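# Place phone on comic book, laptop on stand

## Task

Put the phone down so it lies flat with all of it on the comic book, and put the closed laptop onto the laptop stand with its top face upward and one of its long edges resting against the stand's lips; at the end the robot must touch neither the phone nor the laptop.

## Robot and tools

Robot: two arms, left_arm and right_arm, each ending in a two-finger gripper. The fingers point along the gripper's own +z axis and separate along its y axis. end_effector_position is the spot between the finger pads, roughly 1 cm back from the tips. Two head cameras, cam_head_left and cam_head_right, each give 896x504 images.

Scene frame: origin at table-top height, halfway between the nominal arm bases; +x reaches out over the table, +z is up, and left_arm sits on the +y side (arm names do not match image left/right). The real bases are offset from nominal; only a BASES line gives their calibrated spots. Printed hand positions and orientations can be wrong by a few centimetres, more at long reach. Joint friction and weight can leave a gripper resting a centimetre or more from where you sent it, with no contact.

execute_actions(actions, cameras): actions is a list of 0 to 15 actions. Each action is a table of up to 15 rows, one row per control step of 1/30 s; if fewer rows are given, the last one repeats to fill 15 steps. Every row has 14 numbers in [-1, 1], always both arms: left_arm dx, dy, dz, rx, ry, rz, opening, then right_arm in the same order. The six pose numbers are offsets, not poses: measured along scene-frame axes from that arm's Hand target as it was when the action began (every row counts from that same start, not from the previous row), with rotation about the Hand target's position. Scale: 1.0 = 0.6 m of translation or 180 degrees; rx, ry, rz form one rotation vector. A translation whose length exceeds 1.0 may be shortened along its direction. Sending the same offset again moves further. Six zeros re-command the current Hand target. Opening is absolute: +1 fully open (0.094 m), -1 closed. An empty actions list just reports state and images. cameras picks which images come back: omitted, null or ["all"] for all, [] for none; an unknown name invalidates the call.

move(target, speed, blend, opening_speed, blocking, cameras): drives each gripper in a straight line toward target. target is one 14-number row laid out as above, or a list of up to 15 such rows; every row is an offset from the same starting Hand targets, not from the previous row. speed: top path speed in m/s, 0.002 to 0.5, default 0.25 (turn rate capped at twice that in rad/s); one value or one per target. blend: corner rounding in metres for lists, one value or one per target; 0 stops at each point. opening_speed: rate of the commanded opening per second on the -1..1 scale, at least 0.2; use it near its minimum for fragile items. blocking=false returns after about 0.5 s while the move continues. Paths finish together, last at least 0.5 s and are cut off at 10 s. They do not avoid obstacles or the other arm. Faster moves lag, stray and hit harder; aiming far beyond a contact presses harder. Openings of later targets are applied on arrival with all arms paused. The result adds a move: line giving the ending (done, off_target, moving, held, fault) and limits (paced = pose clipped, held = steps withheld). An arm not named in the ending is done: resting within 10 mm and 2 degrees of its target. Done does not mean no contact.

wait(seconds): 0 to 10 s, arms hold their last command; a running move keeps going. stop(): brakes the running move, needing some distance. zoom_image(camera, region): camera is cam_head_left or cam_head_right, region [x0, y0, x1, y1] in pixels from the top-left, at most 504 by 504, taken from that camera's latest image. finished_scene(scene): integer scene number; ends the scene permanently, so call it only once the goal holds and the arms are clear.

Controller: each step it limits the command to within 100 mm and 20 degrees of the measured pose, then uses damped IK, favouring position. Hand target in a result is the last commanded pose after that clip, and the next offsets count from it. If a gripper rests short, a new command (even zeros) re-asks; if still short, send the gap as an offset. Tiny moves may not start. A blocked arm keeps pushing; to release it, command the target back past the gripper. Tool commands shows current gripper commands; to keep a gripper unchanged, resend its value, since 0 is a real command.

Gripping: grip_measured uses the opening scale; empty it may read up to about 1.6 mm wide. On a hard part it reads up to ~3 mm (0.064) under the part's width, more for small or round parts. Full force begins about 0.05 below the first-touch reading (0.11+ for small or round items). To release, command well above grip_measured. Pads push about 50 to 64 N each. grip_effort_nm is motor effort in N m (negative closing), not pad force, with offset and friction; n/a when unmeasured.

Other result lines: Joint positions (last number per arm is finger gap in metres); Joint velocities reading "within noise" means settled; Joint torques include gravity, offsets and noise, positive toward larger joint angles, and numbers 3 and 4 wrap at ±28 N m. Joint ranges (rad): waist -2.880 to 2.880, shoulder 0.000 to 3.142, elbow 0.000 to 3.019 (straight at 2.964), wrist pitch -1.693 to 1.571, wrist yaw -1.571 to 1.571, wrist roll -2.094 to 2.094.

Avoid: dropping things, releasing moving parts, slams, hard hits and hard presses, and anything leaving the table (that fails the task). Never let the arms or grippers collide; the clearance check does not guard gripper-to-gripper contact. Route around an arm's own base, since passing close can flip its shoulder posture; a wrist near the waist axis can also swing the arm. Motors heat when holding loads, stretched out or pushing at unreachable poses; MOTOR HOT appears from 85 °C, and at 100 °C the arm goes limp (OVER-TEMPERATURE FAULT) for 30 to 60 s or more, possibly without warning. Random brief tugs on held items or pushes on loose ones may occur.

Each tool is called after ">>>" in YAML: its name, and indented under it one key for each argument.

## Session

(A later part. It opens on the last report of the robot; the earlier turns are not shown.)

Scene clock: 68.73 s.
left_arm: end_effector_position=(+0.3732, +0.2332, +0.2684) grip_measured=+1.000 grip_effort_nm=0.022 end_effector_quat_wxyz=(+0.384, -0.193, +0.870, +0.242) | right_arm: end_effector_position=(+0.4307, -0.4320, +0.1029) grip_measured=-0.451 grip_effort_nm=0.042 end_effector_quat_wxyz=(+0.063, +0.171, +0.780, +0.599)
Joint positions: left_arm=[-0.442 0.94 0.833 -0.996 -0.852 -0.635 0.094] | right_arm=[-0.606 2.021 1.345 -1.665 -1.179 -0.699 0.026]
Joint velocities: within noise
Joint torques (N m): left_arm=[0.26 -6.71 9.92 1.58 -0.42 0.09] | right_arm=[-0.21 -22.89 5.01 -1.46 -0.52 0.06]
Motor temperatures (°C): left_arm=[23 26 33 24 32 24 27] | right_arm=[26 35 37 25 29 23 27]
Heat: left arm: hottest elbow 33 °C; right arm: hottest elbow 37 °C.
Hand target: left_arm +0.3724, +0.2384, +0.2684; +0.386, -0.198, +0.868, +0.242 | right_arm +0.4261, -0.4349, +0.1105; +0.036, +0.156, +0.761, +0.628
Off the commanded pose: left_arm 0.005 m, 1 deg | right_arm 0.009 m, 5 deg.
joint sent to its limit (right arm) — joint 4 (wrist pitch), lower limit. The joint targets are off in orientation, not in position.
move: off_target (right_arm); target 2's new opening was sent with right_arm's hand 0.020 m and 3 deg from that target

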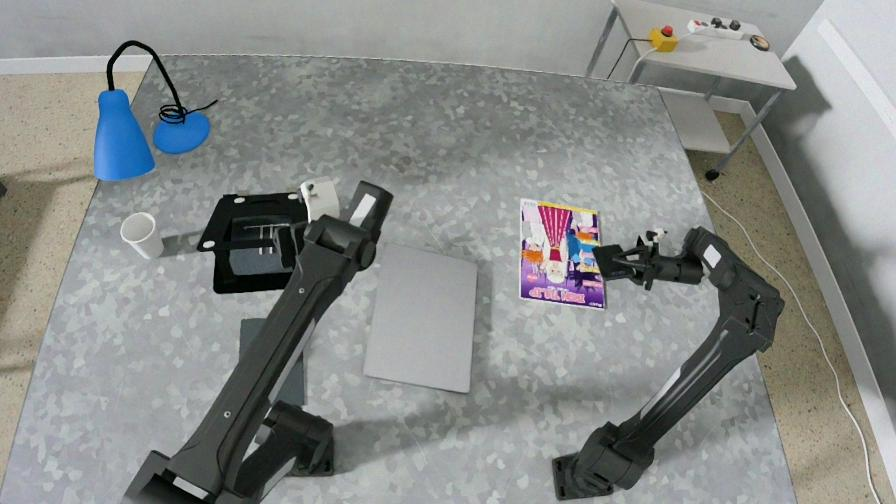

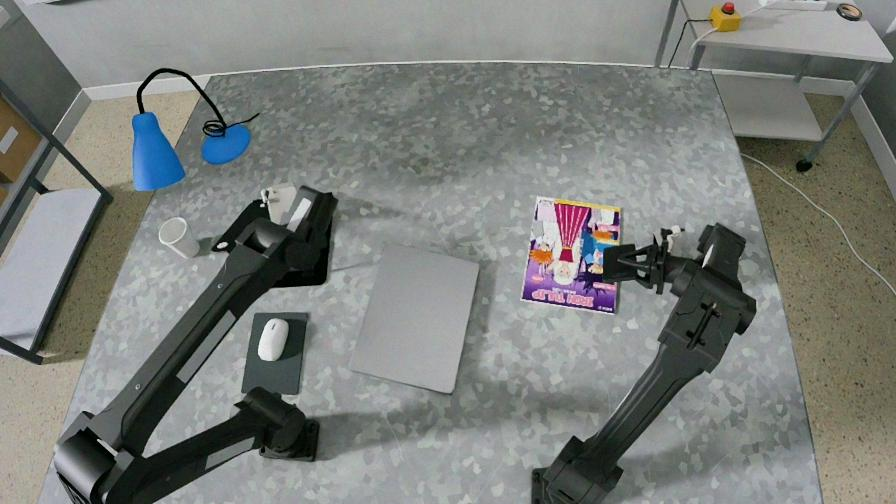

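>>> move:
  target: [0,0,0,0,0,0,1,0,0,0,0,0,0,-1]
  opening_speed: 0.4
  cameras: ["cam_head_left"]

>>> zoom_image:
  camera: "cam_head_left"
  region: [500, 180, 720, 400]

Scene clock: 79.17 s.
left_arm: end_effector_position=(+0.3732, +0.2332, +0.2684) grip_measured=+1.000 grip_effort_nm=0.022 end_effector_quat_wxyz=(+0.384, -0.193, +0.870, +0.242) | right_arm: end_effector_position=(+0.4306, -0.4320, +0.1029) grip_measured=-0.849 grip_effort_nm=-1.033 end_effector_quat_wxyz=(+0.062, +0.171, +0.780, +0.599)
Joint positions: left_arm=[-0.442 0.94 0.833 -0.996 -0.852 -0.635 0.094] | right_arm=[-0.606 2.021 1.345 -1.665 -1.178 -0.697 0.007]
Joint velocities: within noise
Joint torques (N m): left_arm=[-0.91 -6.83 10.09 1.43 -0.39 0.07] | right_arm=[-0.26 -22.18 5.12 -1.47 -0.53 0.14]
Motor temperatures (°C): left_arm=[23 26 33 24 32 24 27] | right_arm=[26 37 37 25 28 23 26]
Heat: left arm: hottest elbow 33 °C; right arm: hottest shoulder 37 °C.
Hand target: left_arm +0.3724, +0.2384, +0.2684; +0.386, -0.198, +0.868, +0.242 | right_arm +0.4261, -0.4349, +0.1105; +0.036, +0.156, +0.761, +0.628
Off the commanded pose: left_arm 0.005 m, 1 deg | right_arm 0.009 m, 5 deg.
joint sent to its limit (right arm) — joint 4 (wrist pitch), lower limit. The joint targets are off in orientation, not in position.
move: off_target (right_arm)
Images, in order (width x height): cam_head_left 896x504.

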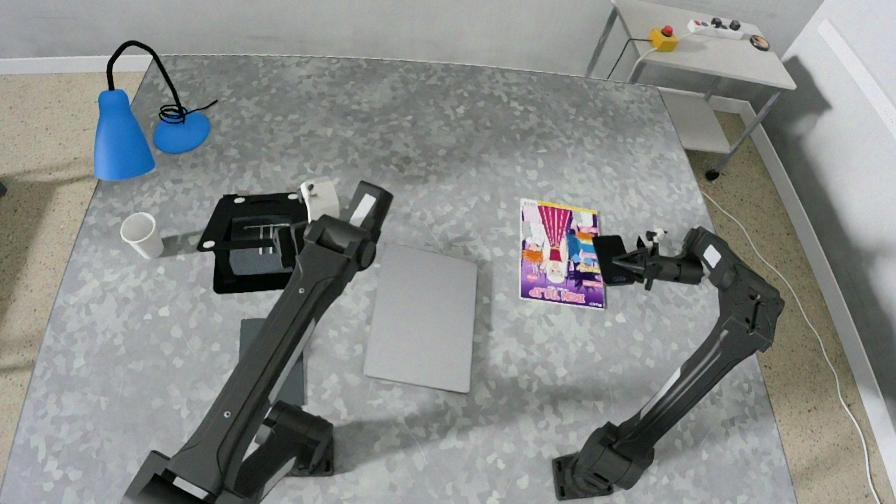

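Scaled by 2.291.

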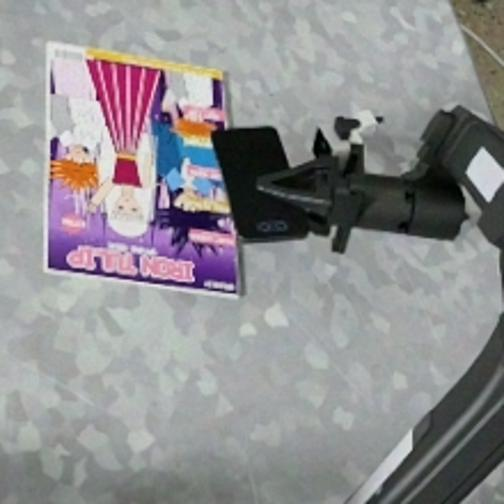

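>>> move:
  target:
    - [0,0,0,0,0,0,1,0.1,0.2,0.03,0,0,0,-1]
    - [0,0,0,0,0,0,1,0.1,0.2,-0.08,0,0,0,-1]
  speed: 0.12
  cameras: ["cam_head_left"]

>>> zoom_image:
  camera: "cam_head_left"
  region: [480, 180, 640, 340]

Scene clock: 84.10 s.
left_arm: end_effector_position=(+0.3732, +0.2332, +0.2684) grip_measured=+1.000 grip_effort_nm=0.022 end_effector_quat_wxyz=(+0.384, -0.193, +0.870, +0.242) | right_arm: end_effector_position=(+0.4877, -0.3181, +0.0711) grip_measured=-0.849 grip_effort_nm=-1.038 end_effector_quat_wxyz=(+0.044, +0.150, +0.765, +0.625)
Joint positions: left_arm=[-0.442 0.94 0.833 -0.996 -0.852 -0.635 0.094] | right_arm=[-0.351 2.031 1.274 -1.17 -1.34 -0.242 0.007]
Joint velocities: within noise
Joint torques (N m): left_arm=[-1.44 -6.77 10.03 1.4 -0.39 0.01] | right_arm=[0.85 -20.07 5.41 -0.03 -0.76 0.18]
Motor temperatures (°C): left_arm=[23 26 33 24 32 24 27] | right_arm=[26 37 37 25 28 23 27]
Heat: left arm: hottest elbow 33 °C; right arm: hottest shoulder 37 °C.
Hand target: left_arm +0.3724, +0.2384, +0.2684; +0.386, -0.198, +0.868, +0.242 | right_arm +0.4860, -0.3149, +0.0624; +0.036, +0.156, +0.761, +0.628
Off the commanded pose: left_arm 0.005 m, 1 deg | right_arm 0.009 m, 1 deg.
move: done
Images, in order (width x height): cam_head_left 896x504.

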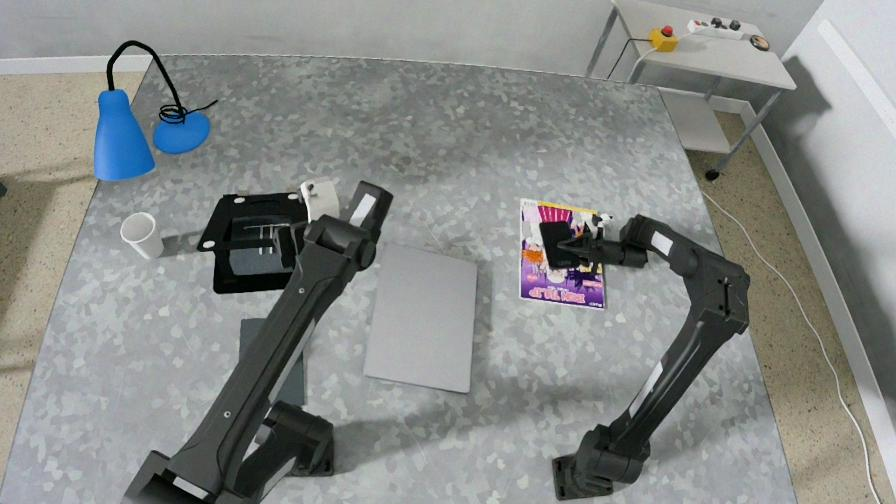

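Scaled by 3.150.

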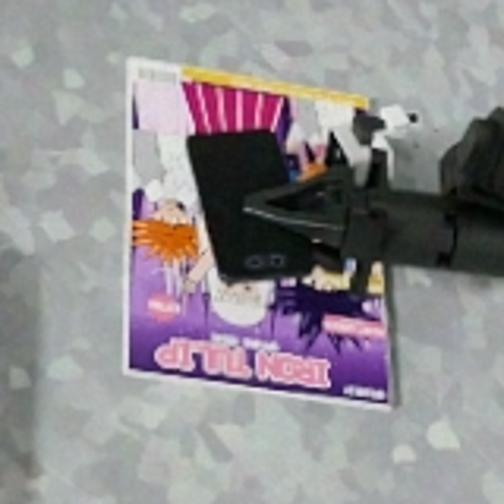

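>>> move:
  target: [0,0,0,0,0,0,1,0,0,-0.075,0,0,0,-1]
  speed: 0.06
  cameras: []

>>> move:
  target: [0,0,0,0,0,0,1,0,0,0,0,0,0,0.1]
  opening_speed: 0.4
  cameras: ["cam_head_left","cam_head_right"]

>>> zoom_image:
  camera: "cam_head_left"
  region: [480, 180, 640, 340]

>>> zoom_image:
  camera: "cam_head_right"
  region: [420, 160, 620, 360]

Scene clock: 89.87 s.
left_arm: end_effector_position=(+0.3732, +0.2332, +0.2684) grip_measured=+1.000 grip_effort_nm=0.017 end_effector_quat_wxyz=(+0.384, -0.193, +0.870, +0.242) | right_arm: end_effector_position=(+0.4930, -0.3198, +0.0446) grip_measured=-0.849 grip_effort_nm=-1.043 end_effector_quat_wxyz=(+0.058, +0.140, +0.766, +0.625)
Joint positions: left_arm=[-0.442 0.94 0.833 -0.996 -0.852 -0.635 0.094] | right_arm=[-0.351 2.082 1.274 -1.085 -1.345 -0.242 0.007]
Joint velocities: within noise
Joint torques (N m): left_arm=[-0.32 -7.18 9.92 1.48 -0.41 0.09] | right_arm=[0.85 -17.49 4.6 0.25 -0.6 0.14]
Motor temperatures (°C): left_arm=[23 26 33 24 31 24 27] | right_arm=[26 37 36 25 29 23 27]
Heat: left arm: hottest elbow 33 °C; right arm: hottest shoulder 37 °C.
Hand target: left_arm +0.3724, +0.2384, +0.2684; +0.386, -0.198, +0.868, +0.242 | right_arm +0.4860, -0.3149, +0.0175; +0.036, +0.156, +0.761, +0.628
Off the commanded pose: left_arm 0.005 m, 1 deg | right_arm 0.029 m, 3 deg.
move: off_target (right_arm)
No camera images: "cameras" was empty.

Scene clock: 92.93 s.
left_arm: end_effector_position=(+0.3732, +0.2332, +0.2684) grip_measured=+1.000 grip_effort_nm=0.022 end_effector_quat_wxyz=(+0.384, -0.193, +0.870, +0.242) | right_arm: end_effector_position=(+0.4937, -0.3196, +0.0465) grip_measured=+0.097 grip_effort_nm=0.129 end_effector_quat_wxyz=(+0.060, +0.141, +0.762, +0.629)
Joint positions: left_arm=[-0.442 0.94 0.833 -0.996 -0.852 -0.635 0.094] | right_arm=[-0.351 2.082 1.274 -1.085 -1.357 -0.242 0.052]
Joint velocities: within noise
Joint torques (N m): left_arm=[-0.56 -6.3 9.8 1.52 -0.37 0.09] | right_arm=[0.79 -17.49 4.56 0.23 -0.21 0.16]
Motor temperatures (°C): left_arm=[23 26 33 24 31 24 27] | right_arm=[26 37 36 25 28 23 27]
Heat: left arm: hottest elbow 33 °C; right arm: hottest shoulder 37 °C.
Hand target: left_arm +0.3724, +0.2384, +0.2684; +0.386, -0.198, +0.868, +0.242 | right_arm +0.4860, -0.3149, +0.0175; +0.036, +0.156, +0.761, +0.628
Off the commanded pose: left_arm 0.005 m, 1 deg | right_arm 0.030 m, 3 deg.
move: off_target (right_arm)

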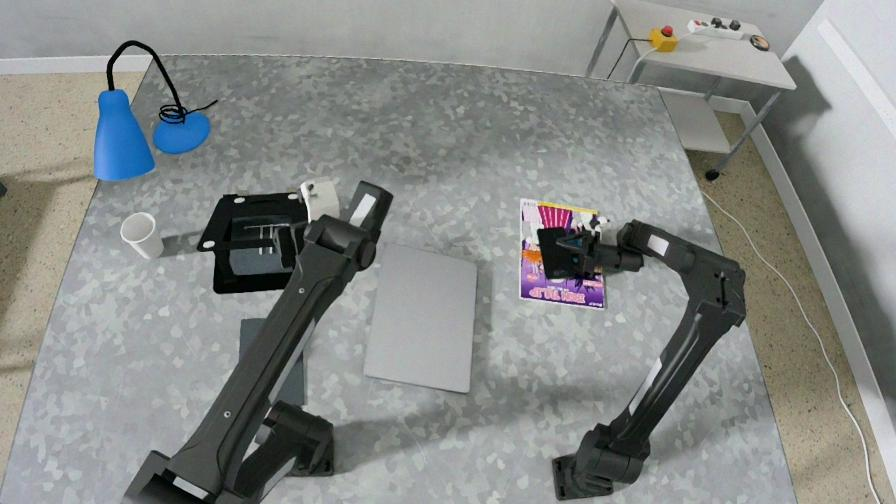

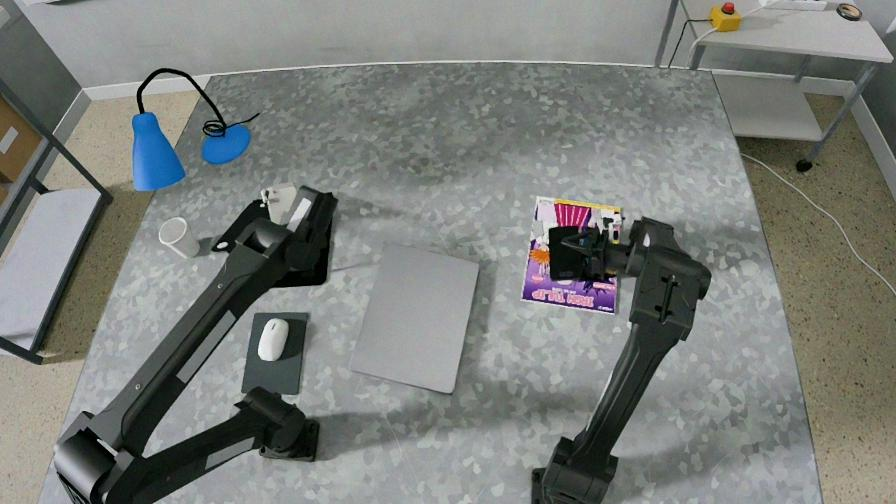

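Scaled by 3.150.

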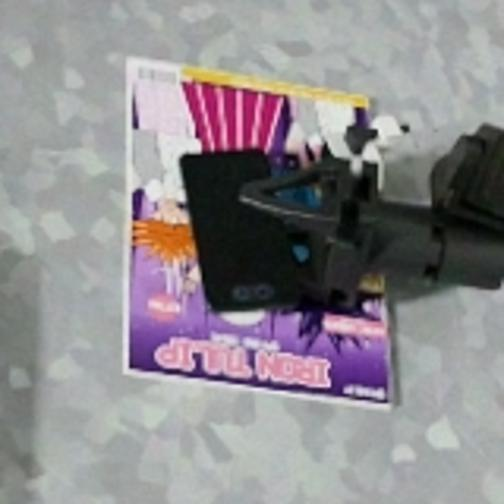

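Scaled by 2.520.

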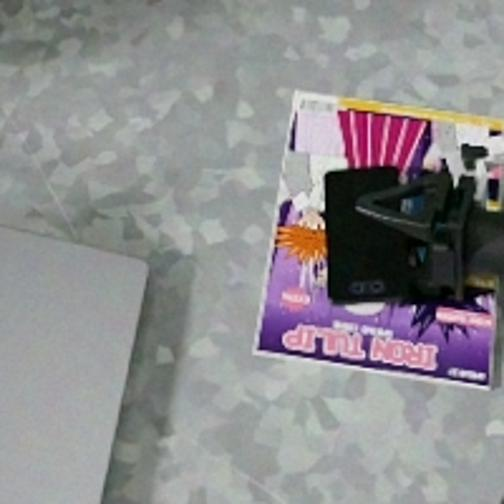

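>>> move:
  target: [0,0,0,0,0,0,1,0,-0.08,0.02,0,0,0,0.1]
  speed: 0.04
  cameras: ["cam_head_left"]

>>> zoom_image:
  camera: "cam_head_left"
  region: [480, 180, 640, 340]

Scene clock: 96.77 s.
left_arm: end_effector_position=(+0.3732, +0.2332, +0.2684) grip_measured=+1.000 grip_effort_nm=0.022 end_effector_quat_wxyz=(+0.384, -0.193, +0.870, +0.242) | right_arm: end_effector_position=(+0.4809, -0.3504, +0.0473) grip_measured=+0.099 grip_effort_nm=0.066 end_effector_quat_wxyz=(+0.043, +0.140, +0.767, +0.624)
Joint positions: left_arm=[-0.442 0.94 0.833 -0.996 -0.852 -0.635 0.094] | right_arm=[-0.415 2.138 1.357 -1.412 -1.301 -0.528 0.052]
Joint velocities: within noise
Joint torques (N m): left_arm=[-0.56 -6.71 10.13 1.68 -0.4 0.07] | right_arm=[-0.91 -17.55 7.61 -1.2 -0.56 0.01]
Motor temperatures (°C): left_arm=[23 26 33 24 31 24 27] | right_arm=[26 37 36 25 28 23 26]
Heat: left arm: hottest elbow 33 °C; right arm: hottest shoulder 37 °C.
Hand target: left_arm +0.3724, +0.2383, +0.2684; +0.386, -0.198, +0.868, +0.242 | right_arm +0.4860, -0.3631, +0.0295; +0.036, +0.156, +0.761, +0.628
Off the commanded pose: left_arm 0.005 m, 1 deg | right_arm 0.022 m, 2 deg.
move: off_target (right_arm)
Images, in order (width x height): cam_head_left 896x504.

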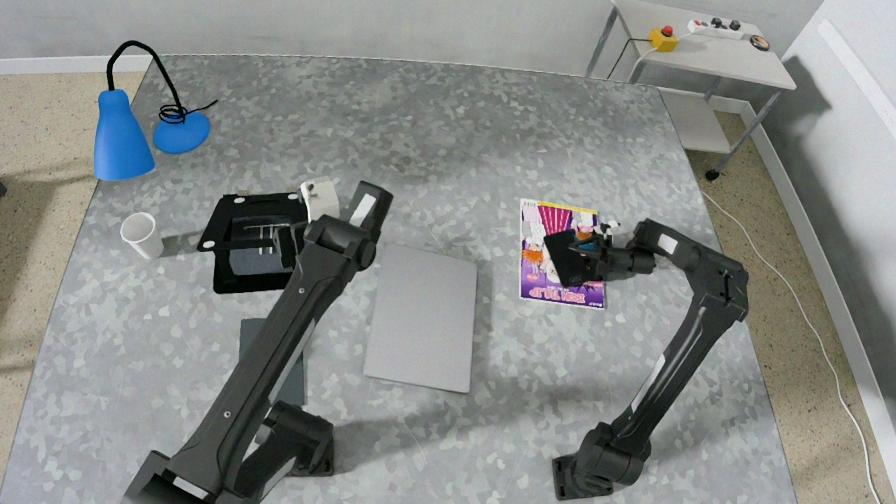

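Scaled by 3.150.

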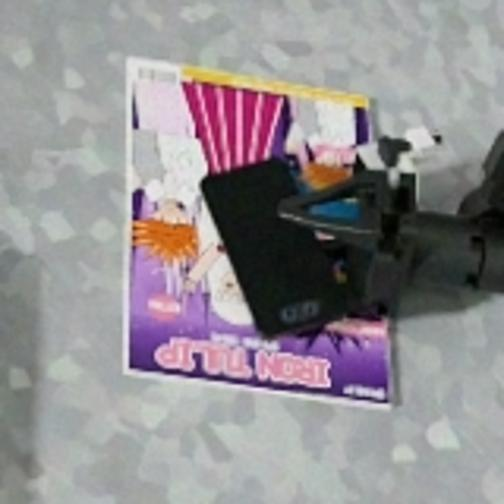

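>>> move:
  target: [0,0,0,0,0,0,1,0,0.04,0.02,-0.17,0,0,0.1]
  speed: 0.1
  cameras: ["cam_head_left"]

>>> zoom_image:
  camera: "cam_head_left"
  region: [480, 180, 640, 340]

Scene clock: 103.90 s.
left_arm: end_effector_position=(+0.3732, +0.2332, +0.2684) grip_measured=+1.000 grip_effort_nm=0.022 end_effector_quat_wxyz=(+0.384, -0.193, +0.870, +0.242) | right_arm: end_effector_position=(+0.4879, -0.3467, +0.0375) grip_measured=+0.099 grip_effort_nm=0.051 end_effector_quat_wxyz=(+0.075, +0.145, +0.899, +0.406)
Joint positions: left_arm=[-0.442 0.94 0.833 -0.996 -0.852 -0.635 0.094] | right_arm=[-0.329 1.888 1.193 -0.856 -0.851 0.006 0.052]
Joint velocities: within noise
Joint torques (N m): left_arm=[-0.5 -7.53 9.98 1.47 -0.4 0.15] | right_arm=[1.61 -21.42 5.7 0.47 -0.4 0.17]
Motor temperatures (°C): left_arm=[23 26 33 24 31 24 27] | right_arm=[26 37 36 25 28 23 26]
Heat: left arm: hottest elbow 33 °C; right arm: hottest shoulder 37 °C.
Hand target: left_arm +0.3724, +0.2383, +0.2684; +0.386, -0.198, +0.868, +0.242 | right_arm +0.4860, -0.3390, +0.0415; +0.076, +0.141, +0.900, +0.405
Off the commanded pose: left_arm 0.005 m, 1 deg | right_arm 0.009 m, 1 deg.
move: done
Images, in order (width x height): cam_head_left 896x504.

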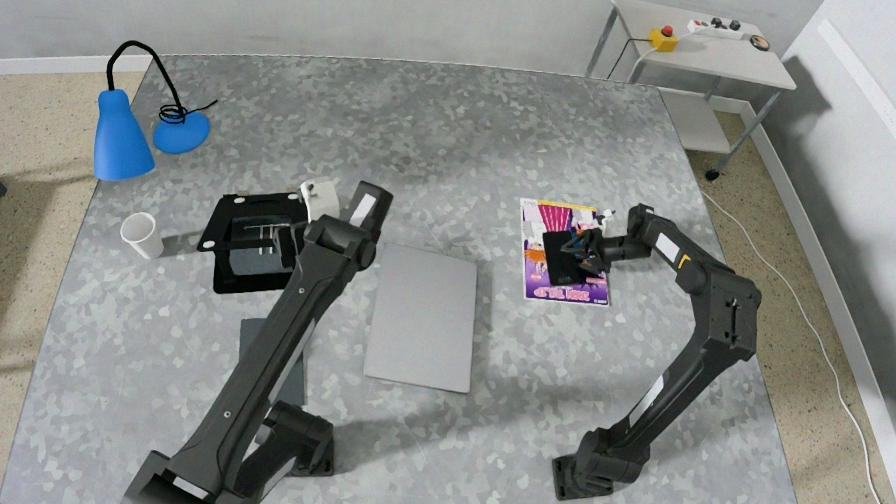

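Scaled by 3.150.

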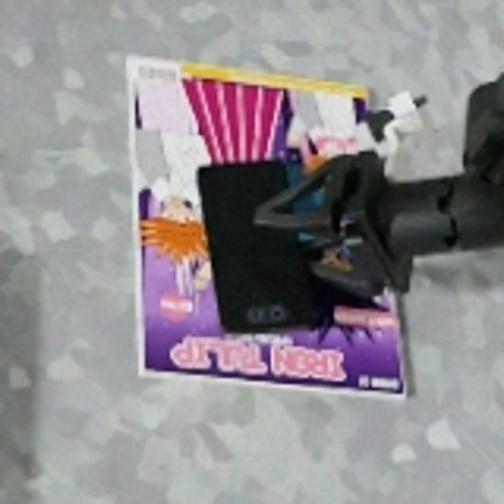

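>>> move:
  target: [0,0,0,0,0,0,1,0,-0.1,0.055,0,0,0,0.1]
  speed: 0.06
  cameras: ["cam_head_left"]

>>> zoom_image:
  camera: "cam_head_left"
  region: [480, 180, 640, 340]

Scene clock: 107.80 s.
left_arm: end_effector_position=(+0.3732, +0.2333, +0.2684) grip_measured=+1.000 grip_effort_nm=0.022 end_effector_quat_wxyz=(+0.384, -0.193, +0.870, +0.242) | right_arm: end_effector_position=(+0.4690, -0.3873, +0.0572) grip_measured=+0.099 grip_effort_nm=0.056 end_effector_quat_wxyz=(+0.053, +0.150, +0.898, +0.410)
Joint positions: left_arm=[-0.442 0.94 0.833 -0.996 -0.852 -0.635 0.094] | right_arm=[-0.418 1.888 1.256 -1.073 -0.845 -0.142 0.052]
Joint velocities: within noise
Joint torques (N m): left_arm=[-0.03 -7.12 9.95 1.54 -0.4 0.05] | right_arm=[-0.09 -20.78 10.32 -0.47 -0.5 0.09]
Motor temperatures (°C): left_arm=[23 26 33 24 31 24 27] | right_arm=[26 37 36 25 28 23 26]
Heat: left arm: hottest elbow 33 °C; right arm: hottest shoulder 37 °C.
Hand target: left_arm +0.3724, +0.2385, +0.2684; +0.386, -0.198, +0.868, +0.242 | right_arm +0.4860, -0.3990, +0.0745; +0.076, +0.141, +0.900, +0.405
Off the commanded pose: left_arm 0.005 m, 1 deg | right_arm 0.027 m, 3 deg.
move: off_target (right_arm)
Images, in order (width x height): cam_head_left 896x504.

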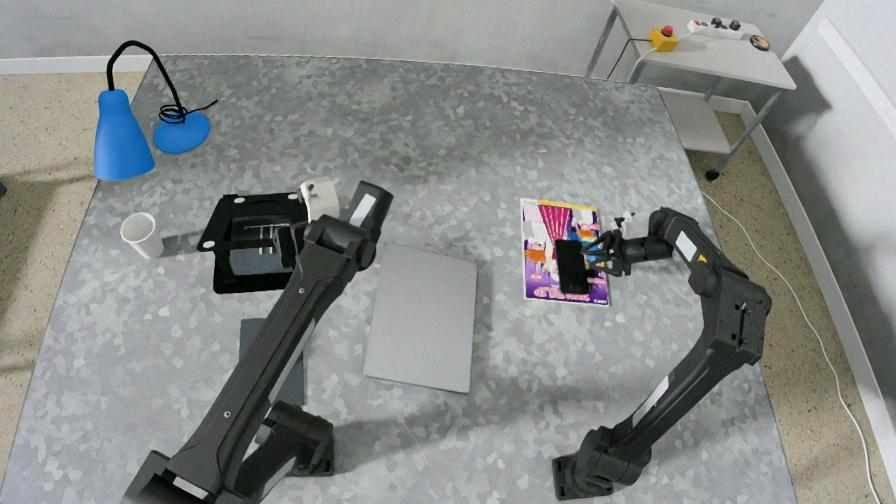

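Scaled by 3.150.

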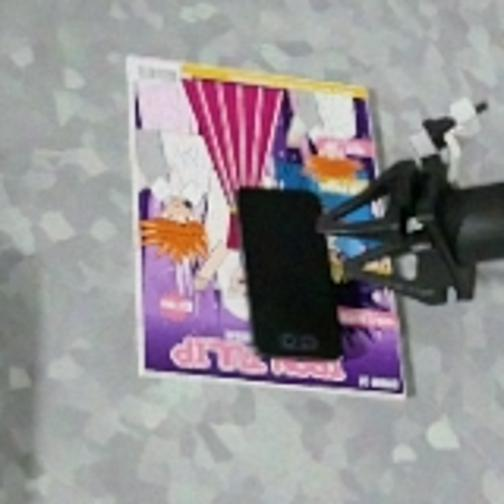

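>>> move:
  target: [0,0,0,0,0,0,1,-0.05,-0.1,0.15,0,0,0,0.1]
  speed: 0.15
  cameras: ["cam_head_left"]

>>> zoom_image:
  camera: "cam_head_left"
  region: [480, 180, 640, 340]

>>> zoom_image:
  camera: "cam_head_left"
  region: [180, 160, 380, 360]

Scene clock: 111.90 s.
left_arm: end_effector_position=(+0.3732, +0.2333, +0.2684) grip_measured=+1.000 grip_effort_nm=0.027 end_effector_quat_wxyz=(+0.384, -0.193, +0.870, +0.242) | right_arm: end_effector_position=(+0.4433, -0.4463, +0.1459) grip_measured=+0.099 grip_effort_nm=0.046 end_effector_quat_wxyz=(+0.053, +0.150, +0.896, +0.414)
Joint positions: left_arm=[-0.442 0.94 0.833 -0.996 -0.852 -0.635 0.094] | right_arm=[-0.547 1.81 1.397 -1.436 -0.827 -0.332 0.052]
Joint velocities: within noise
Joint torques (N m): left_arm=[-0.91 -6.89 9.74 1.26 -0.42 0.11] | right_arm=[-0.03 -20.42 11.44 -0.7 -0.37 0.04]
Motor temperatures (°C): left_arm=[23 26 34 24 31 24 27] | right_arm=[26 37 37 25 28 23 26]
Heat: left arm: hottest elbow 34 °C; right arm: hottest shoulder 37 °C.
Hand target: left_arm +0.3724, +0.2385, +0.2684; +0.386, -0.198, +0.868, +0.242 | right_arm +0.4561, -0.4589, +0.1645; +0.076, +0.141, +0.900, +0.405
Off the commanded pose: left_arm 0.005 m, 1 deg | right_arm 0.026 m, 3 deg.
move: off_target (right_arm)
Images, in order (width x height): cam_head_left 896x504.

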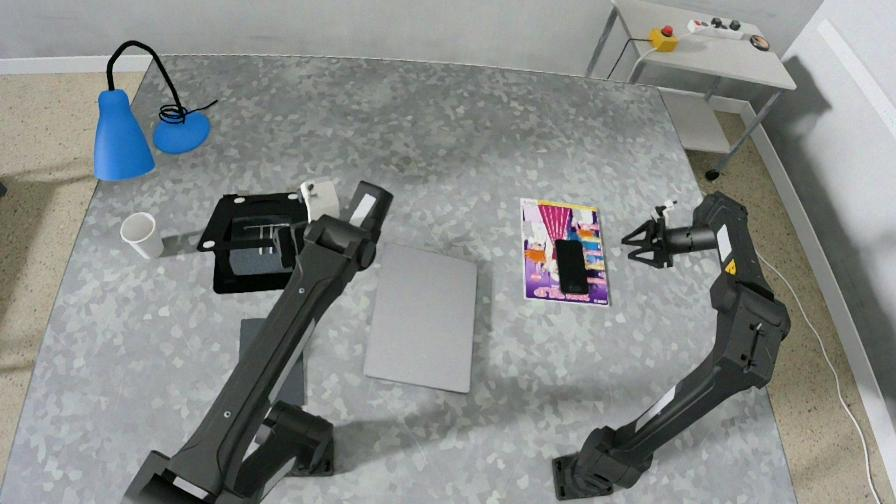

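Scaled by 3.150.

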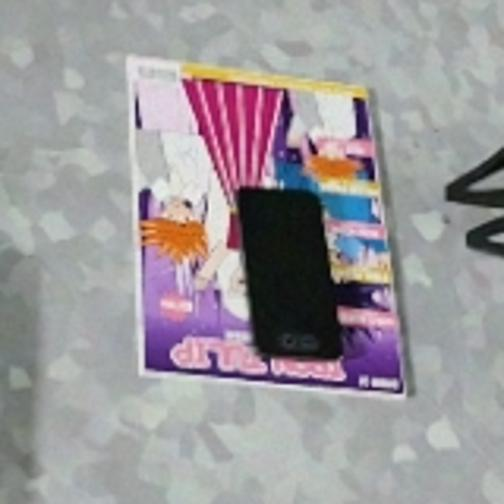

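Scaled by 2.520.

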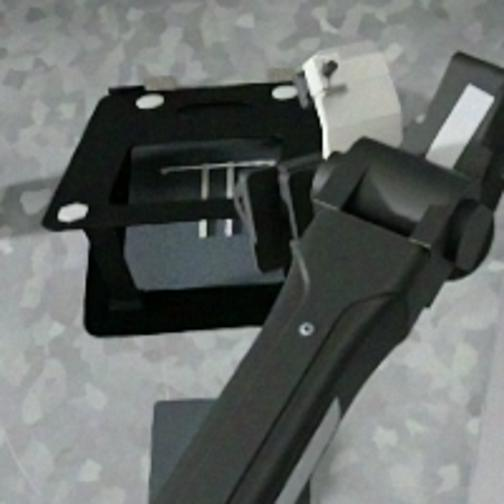

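>>> move:
  target: [0.13,-0.18,-0.197,-0.161,0.257,-0.132,-1,-0.40,0.46,0.0,-0.267,0.05,0.093,-1]
  speed: 0.2
  cameras: ["cam_head_left"]

Scene clock: 130.40 s.
left_arm: end_effector_position=(+0.4264, +0.1313, +0.1302) grip_measured=-0.987 grip_effort_nm=-0.696 end_effector_quat_wxyz=(-0.022, +0.002, +1.000, +0.008) | right_arm: end_effector_position=(+0.2228, -0.1828, +0.1670) grip_measured=-0.992 grip_effort_nm=-0.437 end_effector_quat_wxyz=(+0.006, +0.001, +1.000, +0.004)
Joint positions: left_arm=[-0.304 1.508 1.142 -1.251 -0.004 -0.27 0.001] | right_arm=[0.461 1.086 0.863 -1.333 -0.002 0.469 0]
Joint velocities: within noise
Joint torques (N m): left_arm=[-0.56 -12.86 15.35 -0.12 0.1 0.1] | right_arm=[1.32 -8.23 7.84 -0.16 0.13 0.26]
Motor temperatures (°C): left_arm=[23 26 34 24 31 24 27] | right_arm=[26 38 38 25 27 23 26]
Heat: left arm: hottest elbow 34 °C; right arm: hottest shoulder 38 °C.
Hand target: left_arm +0.4504, +0.1304, +0.1503; +0.001, +0.000, +1.000, +0.000 | right_arm +0.2160, -0.1829, +0.1646; +0.000, +0.000, +1.000, +0.000
Off the commanded pose: left_arm 0.031 m, 3 deg | right_arm 0.007 m, 1 deg.
move: off_target (left_arm)
Images, in order (width x height): cam_head_left 896x504.

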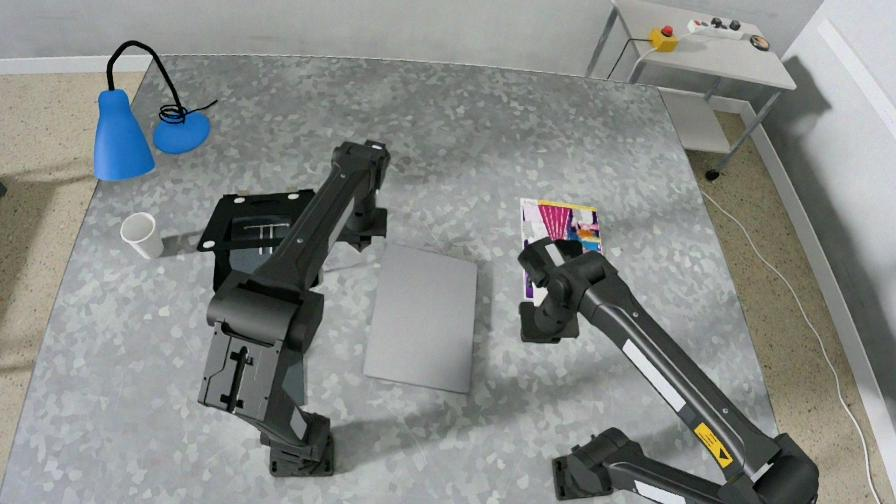

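>>> move:
  target: [0.02,0,-0.22,0,0,0,-1,0,0,-0.248,0,0,0,-1]
  speed: 0.15
  cameras: ["cam_head_left"]

Scene clock: 135.23 s.
left_arm: end_effector_position=(+0.4607, +0.1247, +0.0218) grip_measured=-0.987 grip_effort_nm=-0.701 end_effector_quat_wxyz=(+0.000, +0.002, +1.000, +0.002) | right_arm: end_effector_position=(+0.2212, -0.1837, +0.0242) grip_measured=-0.992 grip_effort_nm=-0.432 end_effector_quat_wxyz=(+0.008, +0.002, +1.000, +0.005)
Joint positions: left_arm=[-0.297 1.707 1.064 -0.93 -0.003 -0.264 0.001] | right_arm=[0.461 1.286 0.596 -0.862 -0.001 0.47 0]
Joint velocities: within noise
Joint torques (N m): left_arm=[-0.09 -15.15 7.54 0.72 0.05 0.11] | right_arm=[1.38 -7.24 6.02 0.49 0.12 0.22]
Motor temperatures (°C): left_arm=[23 26 34 24 31 24 27] | right_arm=[26 37 38 25 27 23 26]
Heat: left arm: hottest elbow 34 °C; right arm: hottest elbow 38 °C.
Hand target: left_arm +0.4623, +0.1305, +0.0182; +0.001, +0.000, +1.000, +0.000 | right_arm +0.2161, -0.1829, +0.0158; +0.000, +0.000, +1.000, +0.000
Off the commanded pose: left_arm 0.007 m, 0 deg | right_arm 0.010 m, 1 deg.
move: done
Images, in order (width x height): cam_head_left 896x504.

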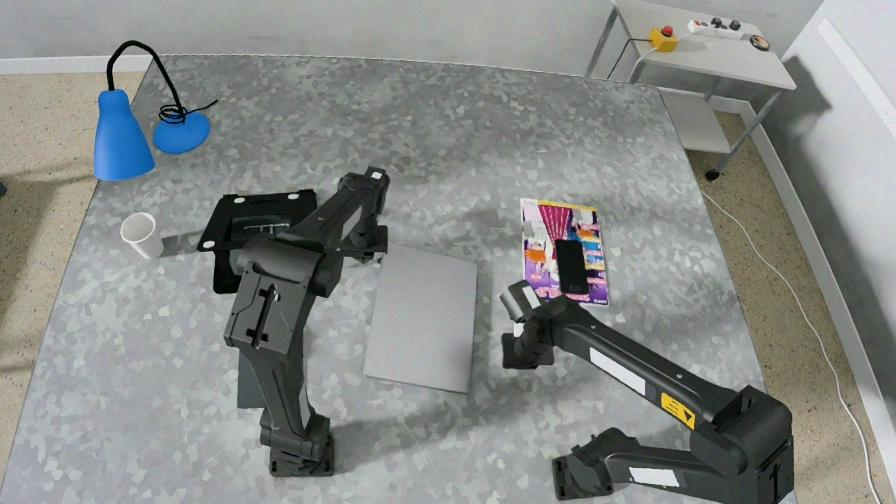

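>>> move:
  target:
    - [0,-0.05,-0.022,0,0,0,-1,0,0.06,-0.024,0,0,0,-1]
    - [0.05,-0.27,-0.022,0,0,0,-1,-0.09,0.29,-0.024,0,0,0,-1]
  speed: 0.1
  cameras: ["cam_head_left"]

Scene clock: 140.10 s.
left_arm: end_effector_position=(+0.4848, -0.0160, +0.0124) grip_measured=-0.987 grip_effort_nm=-0.686 end_effector_quat_wxyz=(+0.003, -0.003, +1.000, +0.003) | right_arm: end_effector_position=(+0.1587, -0.0323, +0.0099) grip_measured=-0.992 grip_effort_nm=-0.427 end_effector_quat_wxyz=(+0.004, +0.007, +1.000, -0.006)
Joint positions: left_arm=[-0.548 1.886 1.299 -0.981 -0.008 -0.526 0.001] | right_arm=[0.979 1.478 0.736 -0.835 0.013 0.998 0]
Joint velocities: within noise
Joint torques (N m): left_arm=[-2.02 -14.74 12.22 0.42 0.17 -0.05] | right_arm=[2.2 -6.95 9.5 0.95 -0.35 0.23]
Motor temperatures (°C): left_arm=[23 27 34 24 31 24 27] | right_arm=[26 37 38 25 27 23 26]
Heat: left arm: hottest elbow 34 °C; right arm: hottest elbow 38 °C.
Hand target: left_arm +0.4923, -0.0314, +0.0050; +0.001, +0.000, +1.000, +0.000 | right_arm +0.1620, -0.0090, +0.0013; +0.000, +0.000, +1.000, +0.000
Off the commanded pose: left_arm 0.019 m, 1 deg | right_arm 0.025 m, 1 deg.
move: off_target (left_arm, right_arm)
Images, in order (width x height): cam_head_left 896x504.

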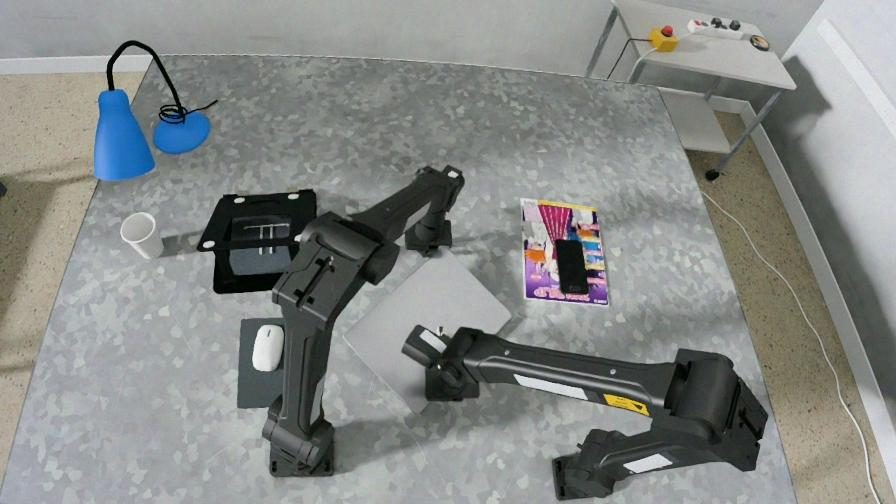

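>>> move:
  target:
    - [0,0.09,0.24,0,0,0,-1,0,-0.13,0.25,0,0,0,-1]
    - [-0.35,0.47,0.24,0,0,0,-1,0.40,-0.40,0.25,0,0,0,-1]
    - [-0.35,0.47,0.24,0,0,0,-1,0.60,0.0,0.25,0,0,0,-1]
  speed: 0.25
  cameras: ["cam_head_left"]

Scene clock: 150.90 s.
left_arm: end_effector_position=(+0.2877, +0.2473, +0.1494) grip_measured=-0.987 grip_effort_nm=-0.681 end_effector_quat_wxyz=(+0.004, +0.002, +1.000, +0.002) | right_arm: end_effector_position=(+0.5079, -0.0172, +0.1518) grip_measured=-0.992 grip_effort_nm=-0.432 end_effector_quat_wxyz=(-0.004, -0.004, +1.000, -0.001)
Joint positions: left_arm=[-0.011 1.031 0.779 -1.312 -0.003 0.022 0.001] | right_arm=[0.493 1.981 1.841 -1.44 -0.002 0.491 0]
Joint velocities: within noise
Joint torques (N m): left_arm=[-0.26 -6.83 8.85 -0.05 0.11 0.09] | right_arm=[0.62 -21.07 12.9 -0.4 0.12 0.27]
Motor temperatures (°C): left_arm=[23 27 35 24 30 24 27] | right_arm=[26 36 39 25 27 23 26]
Heat: left arm: hottest elbow 35 °C; right arm: hottest elbow 39 °C.
Hand target: left_arm +0.2822, +0.2505, +0.1490; +0.001, +0.000, +1.000, +0.000 | right_arm +0.5221, -0.0090, +0.1514; +0.000, +0.000, +1.000, +0.000
Off the commanded pose: left_arm 0.006 m, 0 deg | right_arm 0.016 m, 1 deg.
move: off_target (right_arm)
Images, in order (width x height): cam_head_left 896x504.

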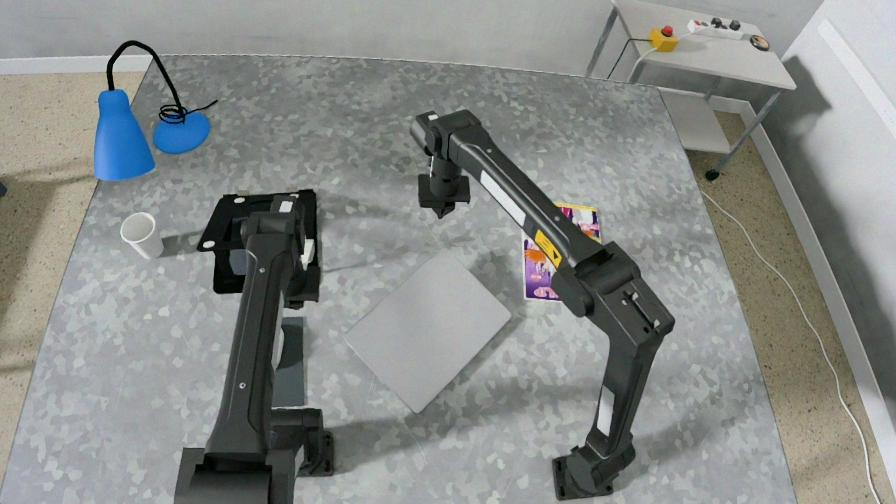

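>>> move:
  target:
    - [0,0,0,0,0,0,-1,0,-0.085,-0.1,0,0,0,-1]
    - [0,0,0,0,0,0,-1,0,-0.085,-0.242,0,0,0,-1]
    - [0,0,0,0,0,0,-1,-0.25,-0.235,-0.242,0,0,0,-1]
  speed: 0.12
  cameras: ["cam_head_left"]

Scene clock: 157.93 s.
left_arm: end_effector_position=(+0.2877, +0.2473, +0.1494) grip_measured=-0.987 grip_effort_nm=-0.691 end_effector_quat_wxyz=(+0.004, +0.002, +1.000, +0.002) | right_arm: end_effector_position=(+0.3805, -0.1473, +0.0117) grip_measured=-0.992 grip_effort_nm=-0.427 end_effector_quat_wxyz=(+0.007, +0.002, +1.000, -0.002)
Joint positions: left_arm=[-0.011 1.031 0.779 -1.312 -0.003 0.022 0.001] | right_arm=[0.376 1.705 1.028 -0.883 0.009 0.386 0]
Joint velocities: within noise
Joint torques (N m): left_arm=[-0.38 -7.41 8.96 -0.09 0.1 0.13] | right_arm=[0.5 -17.08 5.12 0.46 -0.23 0.14]
Motor temperatures (°C): left_arm=[23 27 35 24 30 24 27] | right_arm=[26 36 39 25 27 23 26]
Heat: left arm: hottest elbow 35 °C; right arm: hottest elbow 39 °C.
Hand target: left_arm +0.2822, +0.2505, +0.1490; +0.001, +0.000, +1.000, +0.000 | right_arm +0.3721, -0.1499, +0.0062; +0.000, +0.000, +1.000, +0.000
Off the commanded pose: left_arm 0.006 m, 0 deg | right_arm 0.010 m, 1 deg.
move: done
Images, in order (width x height): cam_head_left 896x504.

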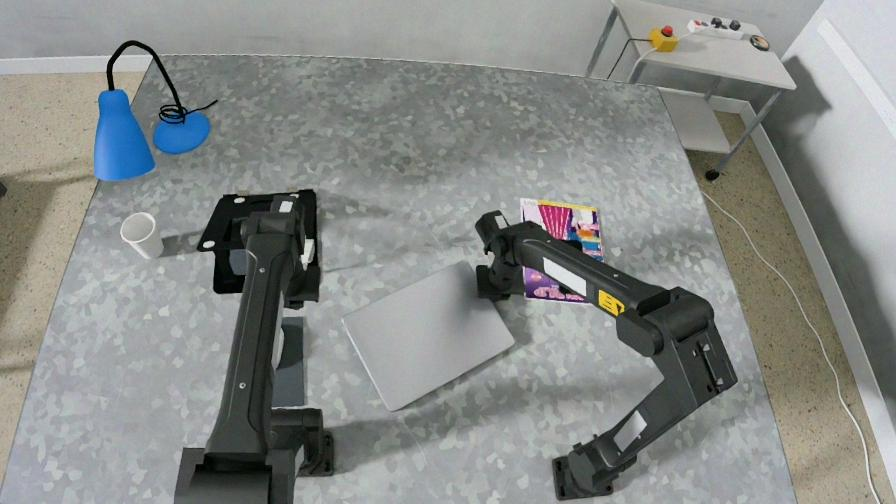

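>>> move:
  target:
    - [0,0,0,0,0,0,-1,0.02,0,0.1,0,0,0,-1]
    - [0,0,0,0,0,0,-1,0.19,0.1,0.1,0,0,0,-1]
    - [0,0,0,0,0,0,-1,0.19,0.09,-0.003,0,0,0,-1]
    - [0,0,0,0,0,0,-1,-0.07,0.05,-0.003,0,0,0,-1]
  speed: 0.13
  cameras: ["cam_head_left"]

Scene clock: 165.53 s.
left_arm: end_effector_position=(+0.2877, +0.2473, +0.1494) grip_measured=-0.987 grip_effort_nm=-0.691 end_effector_quat_wxyz=(+0.004, +0.002, +1.000, +0.002) | right_arm: end_effector_position=(+0.3447, -0.1348, +0.0112) grip_measured=-0.992 grip_effort_nm=-0.427 end_effector_quat_wxyz=(+0.007, +0.010, +1.000, -0.007)
Joint positions: left_arm=[-0.011 1.031 0.779 -1.312 -0.003 0.022 0.001] | right_arm=[0.441 1.647 0.948 -0.865 0.019 0.466 0]
Joint velocities: within noise
Joint torques (N m): left_arm=[-0.38 -7.06 9.02 -0.01 0.05 0.11] | right_arm=[3.19 -15.5 5.29 0.64 -0.57 0.3]
Motor temperatures (°C): left_arm=[23 27 35 24 30 24 27] | right_arm=[26 36 39 25 27 23 26]
Heat: left arm: hottest elbow 35 °C; right arm: hottest elbow 39 °C.
Hand target: left_arm +0.2822, +0.2505, +0.1490; +0.001, +0.000, +1.000, +0.000 | right_arm +0.3300, -0.1199, +0.0043; +0.000, +0.000, +1.000, +0.000
Off the commanded pose: left_arm 0.006 m, 0 deg | right_arm 0.022 m, 2 deg.
move: off_target (right_arm)
Images, in order (width x height): cam_head_left 896x504.

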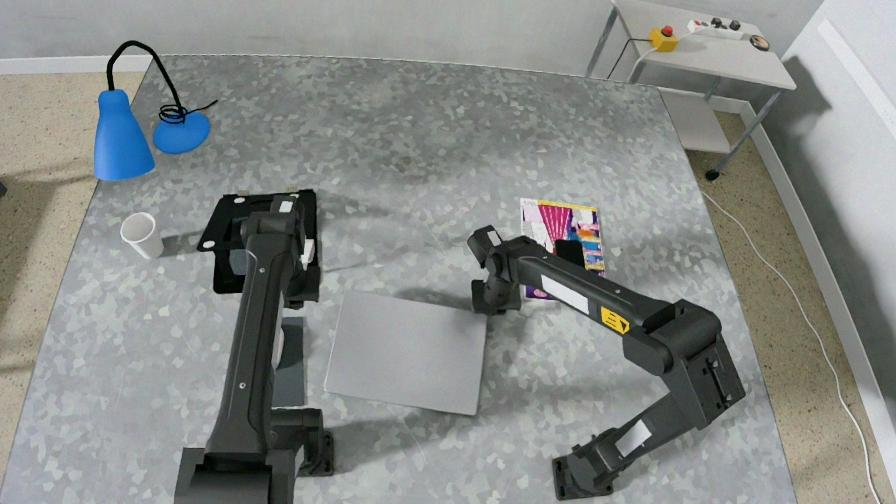

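>>> move:
  target:
    - [0.247,-0.218,0,0,0,0,-1,0.04,-0.05,0.2,0,0,0,-1]
    - [0.247,-0.218,-0.24,0,0,0,-1,0,-0.27,0.25,0,0,0,-1]
    - [0.1,-0.225,-0.24,0,0,0,-1,0,-0.27,0.25,0,0,0,-1]
    - [0.14,-0.225,-0.24,0,0,0,-1,0,-0.27,0.25,0,0,0,-1]
    - [0.14,-0.225,0,0,0,0,-1,0,-0.27,0.25,0,0,0,-1]
  speed: 0.18
  cameras: ["cam_head_left"]

Scene clock: 174.93 s.
left_arm: end_effector_position=(+0.3464, +0.1258, +0.1241) grip_measured=-0.987 grip_effort_nm=-0.686 end_effector_quat_wxyz=(-0.028, +0.002, +1.000, +0.012) | right_arm: end_effector_position=(+0.3380, -0.2780, +0.1560) grip_measured=-0.992 grip_effort_nm=-0.422 end_effector_quat_wxyz=(+0.007, -0.001, +1.000, -0.001)
Joint positions: left_arm=[-0.383 1.332 0.943 -1.242 -0.003 -0.351 0.001] | right_arm=[0.083 1.336 1.036 -1.257 0.002 0.085 0]
Joint velocities: within noise
Joint torques (N m): left_arm=[-1.96 -11.11 14.91 0.03 0.03 -0.08] | right_arm=[-0.15 -13.22 7.32 -0.18 -0.03 0.08]
Motor temperatures (°C): left_arm=[23 27 35 24 30 24 27] | right_arm=[26 36 39 25 27 23 26]
Heat: left arm: hottest elbow 35 °C; right arm: hottest elbow 39 °C.
Hand target: left_arm +0.3663, +0.1155, +0.1490; +0.001, +0.000, +1.000, +0.000 | right_arm +0.3302, -0.2820, +0.1544; +0.000, +0.000, +1.000, +0.000
Off the commanded pose: left_arm 0.033 m, 4 deg | right_arm 0.009 m, 1 deg.
move: off_target (left_arm)
Images, in order (width x height): cam_head_left 896x504.

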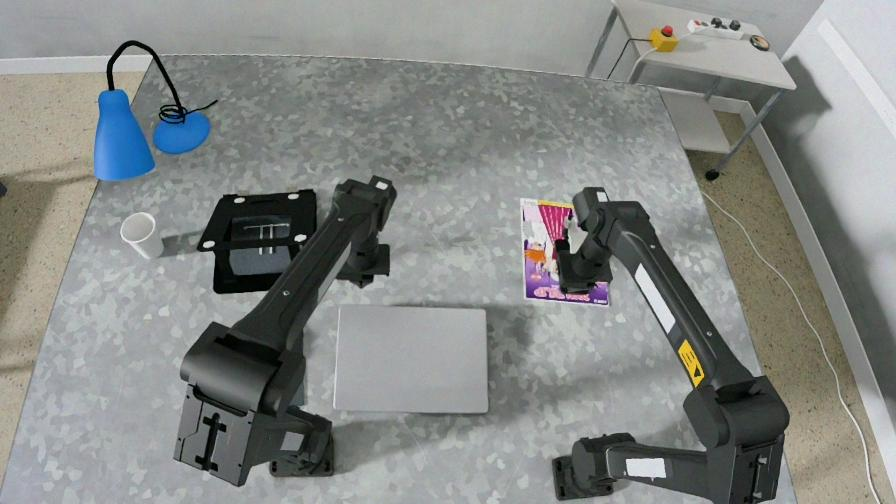

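>>> move:
  target:
    - [0,0.1,0.17,0,0,0,-1,0,0,0,0,0,0,-1]
    - [0.31,0.4,0.17,0,0,0,-1,0,0,0,0,0,0,-1]
  blend: 0.03
  cameras: ["cam_head_left","cam_head_right"]

>>> zoom_image:
  camera: "cam_head_left"
  region: [160, 120, 400, 360]

Scene clock: 181.07 s.
left_arm: end_effector_position=(+0.5357, +0.3496, +0.2287) grip_measured=-0.987 grip_effort_nm=-0.686 end_effector_quat_wxyz=(-0.025, -0.002, +1.000, -0.003) | right_arm: end_effector_position=(+0.3379, -0.2780, +0.1560) grip_measured=-0.992 grip_effort_nm=-0.427 end_effector_quat_wxyz=(+0.007, -0.001, +1.000, -0.001)
Joint positions: left_arm=[0.18 1.725 1.672 -1.568 -0.003 0.203 0.001] | right_arm=[0.083 1.336 1.036 -1.258 0.002 0.085 0]
Joint velocities: within noise
Joint torques (N m): left_arm=[-0.73 -17.2 16.58 -0.05 0.11 0.13] | right_arm=[-0.09 -13.16 7.28 -0.17 -0.04 0.08]
Motor temperatures (°C): left_arm=[23 27 37 24 30 24 27] | right_arm=[26 36 39 25 27 23 26]
Heat: left arm: hottest elbow 37 °C; right arm: hottest elbow 39 °C.
Hand target: left_arm +0.5523, +0.3555, +0.2510; +0.001, +0.000, +1.000, +0.000 | right_arm +0.3301, -0.2820, +0.1544; +0.000, +0.000, +1.000, +0.000
Off the commanded pose: left_arm 0.028 m, 3 deg | right_arm 0.009 m, 1 deg.
move: off_target (left_arm)

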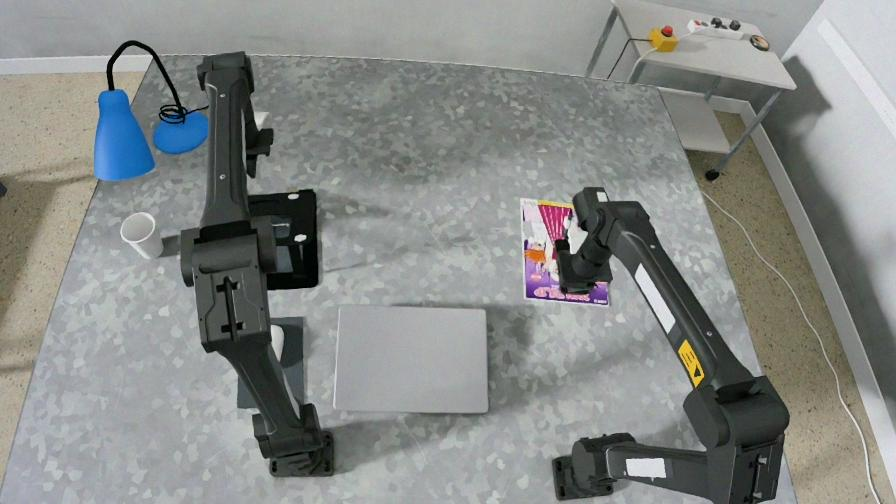

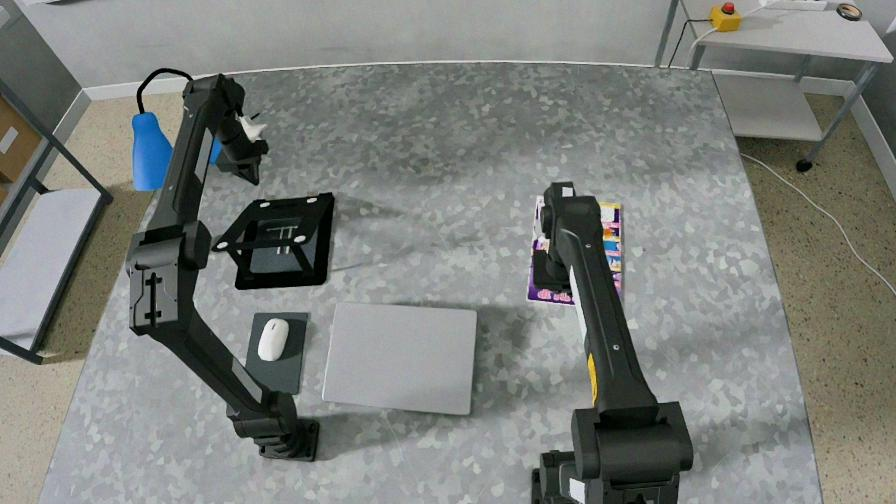

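Scaled by 2.100.

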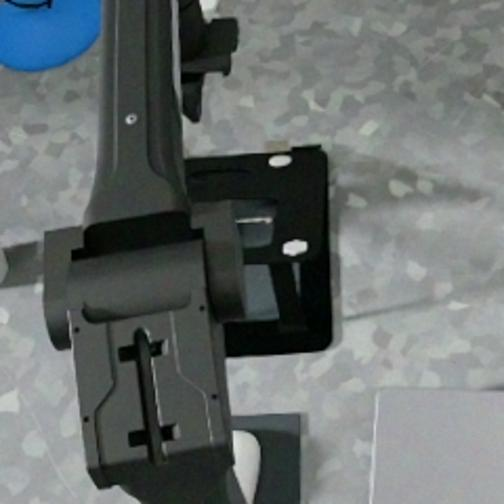

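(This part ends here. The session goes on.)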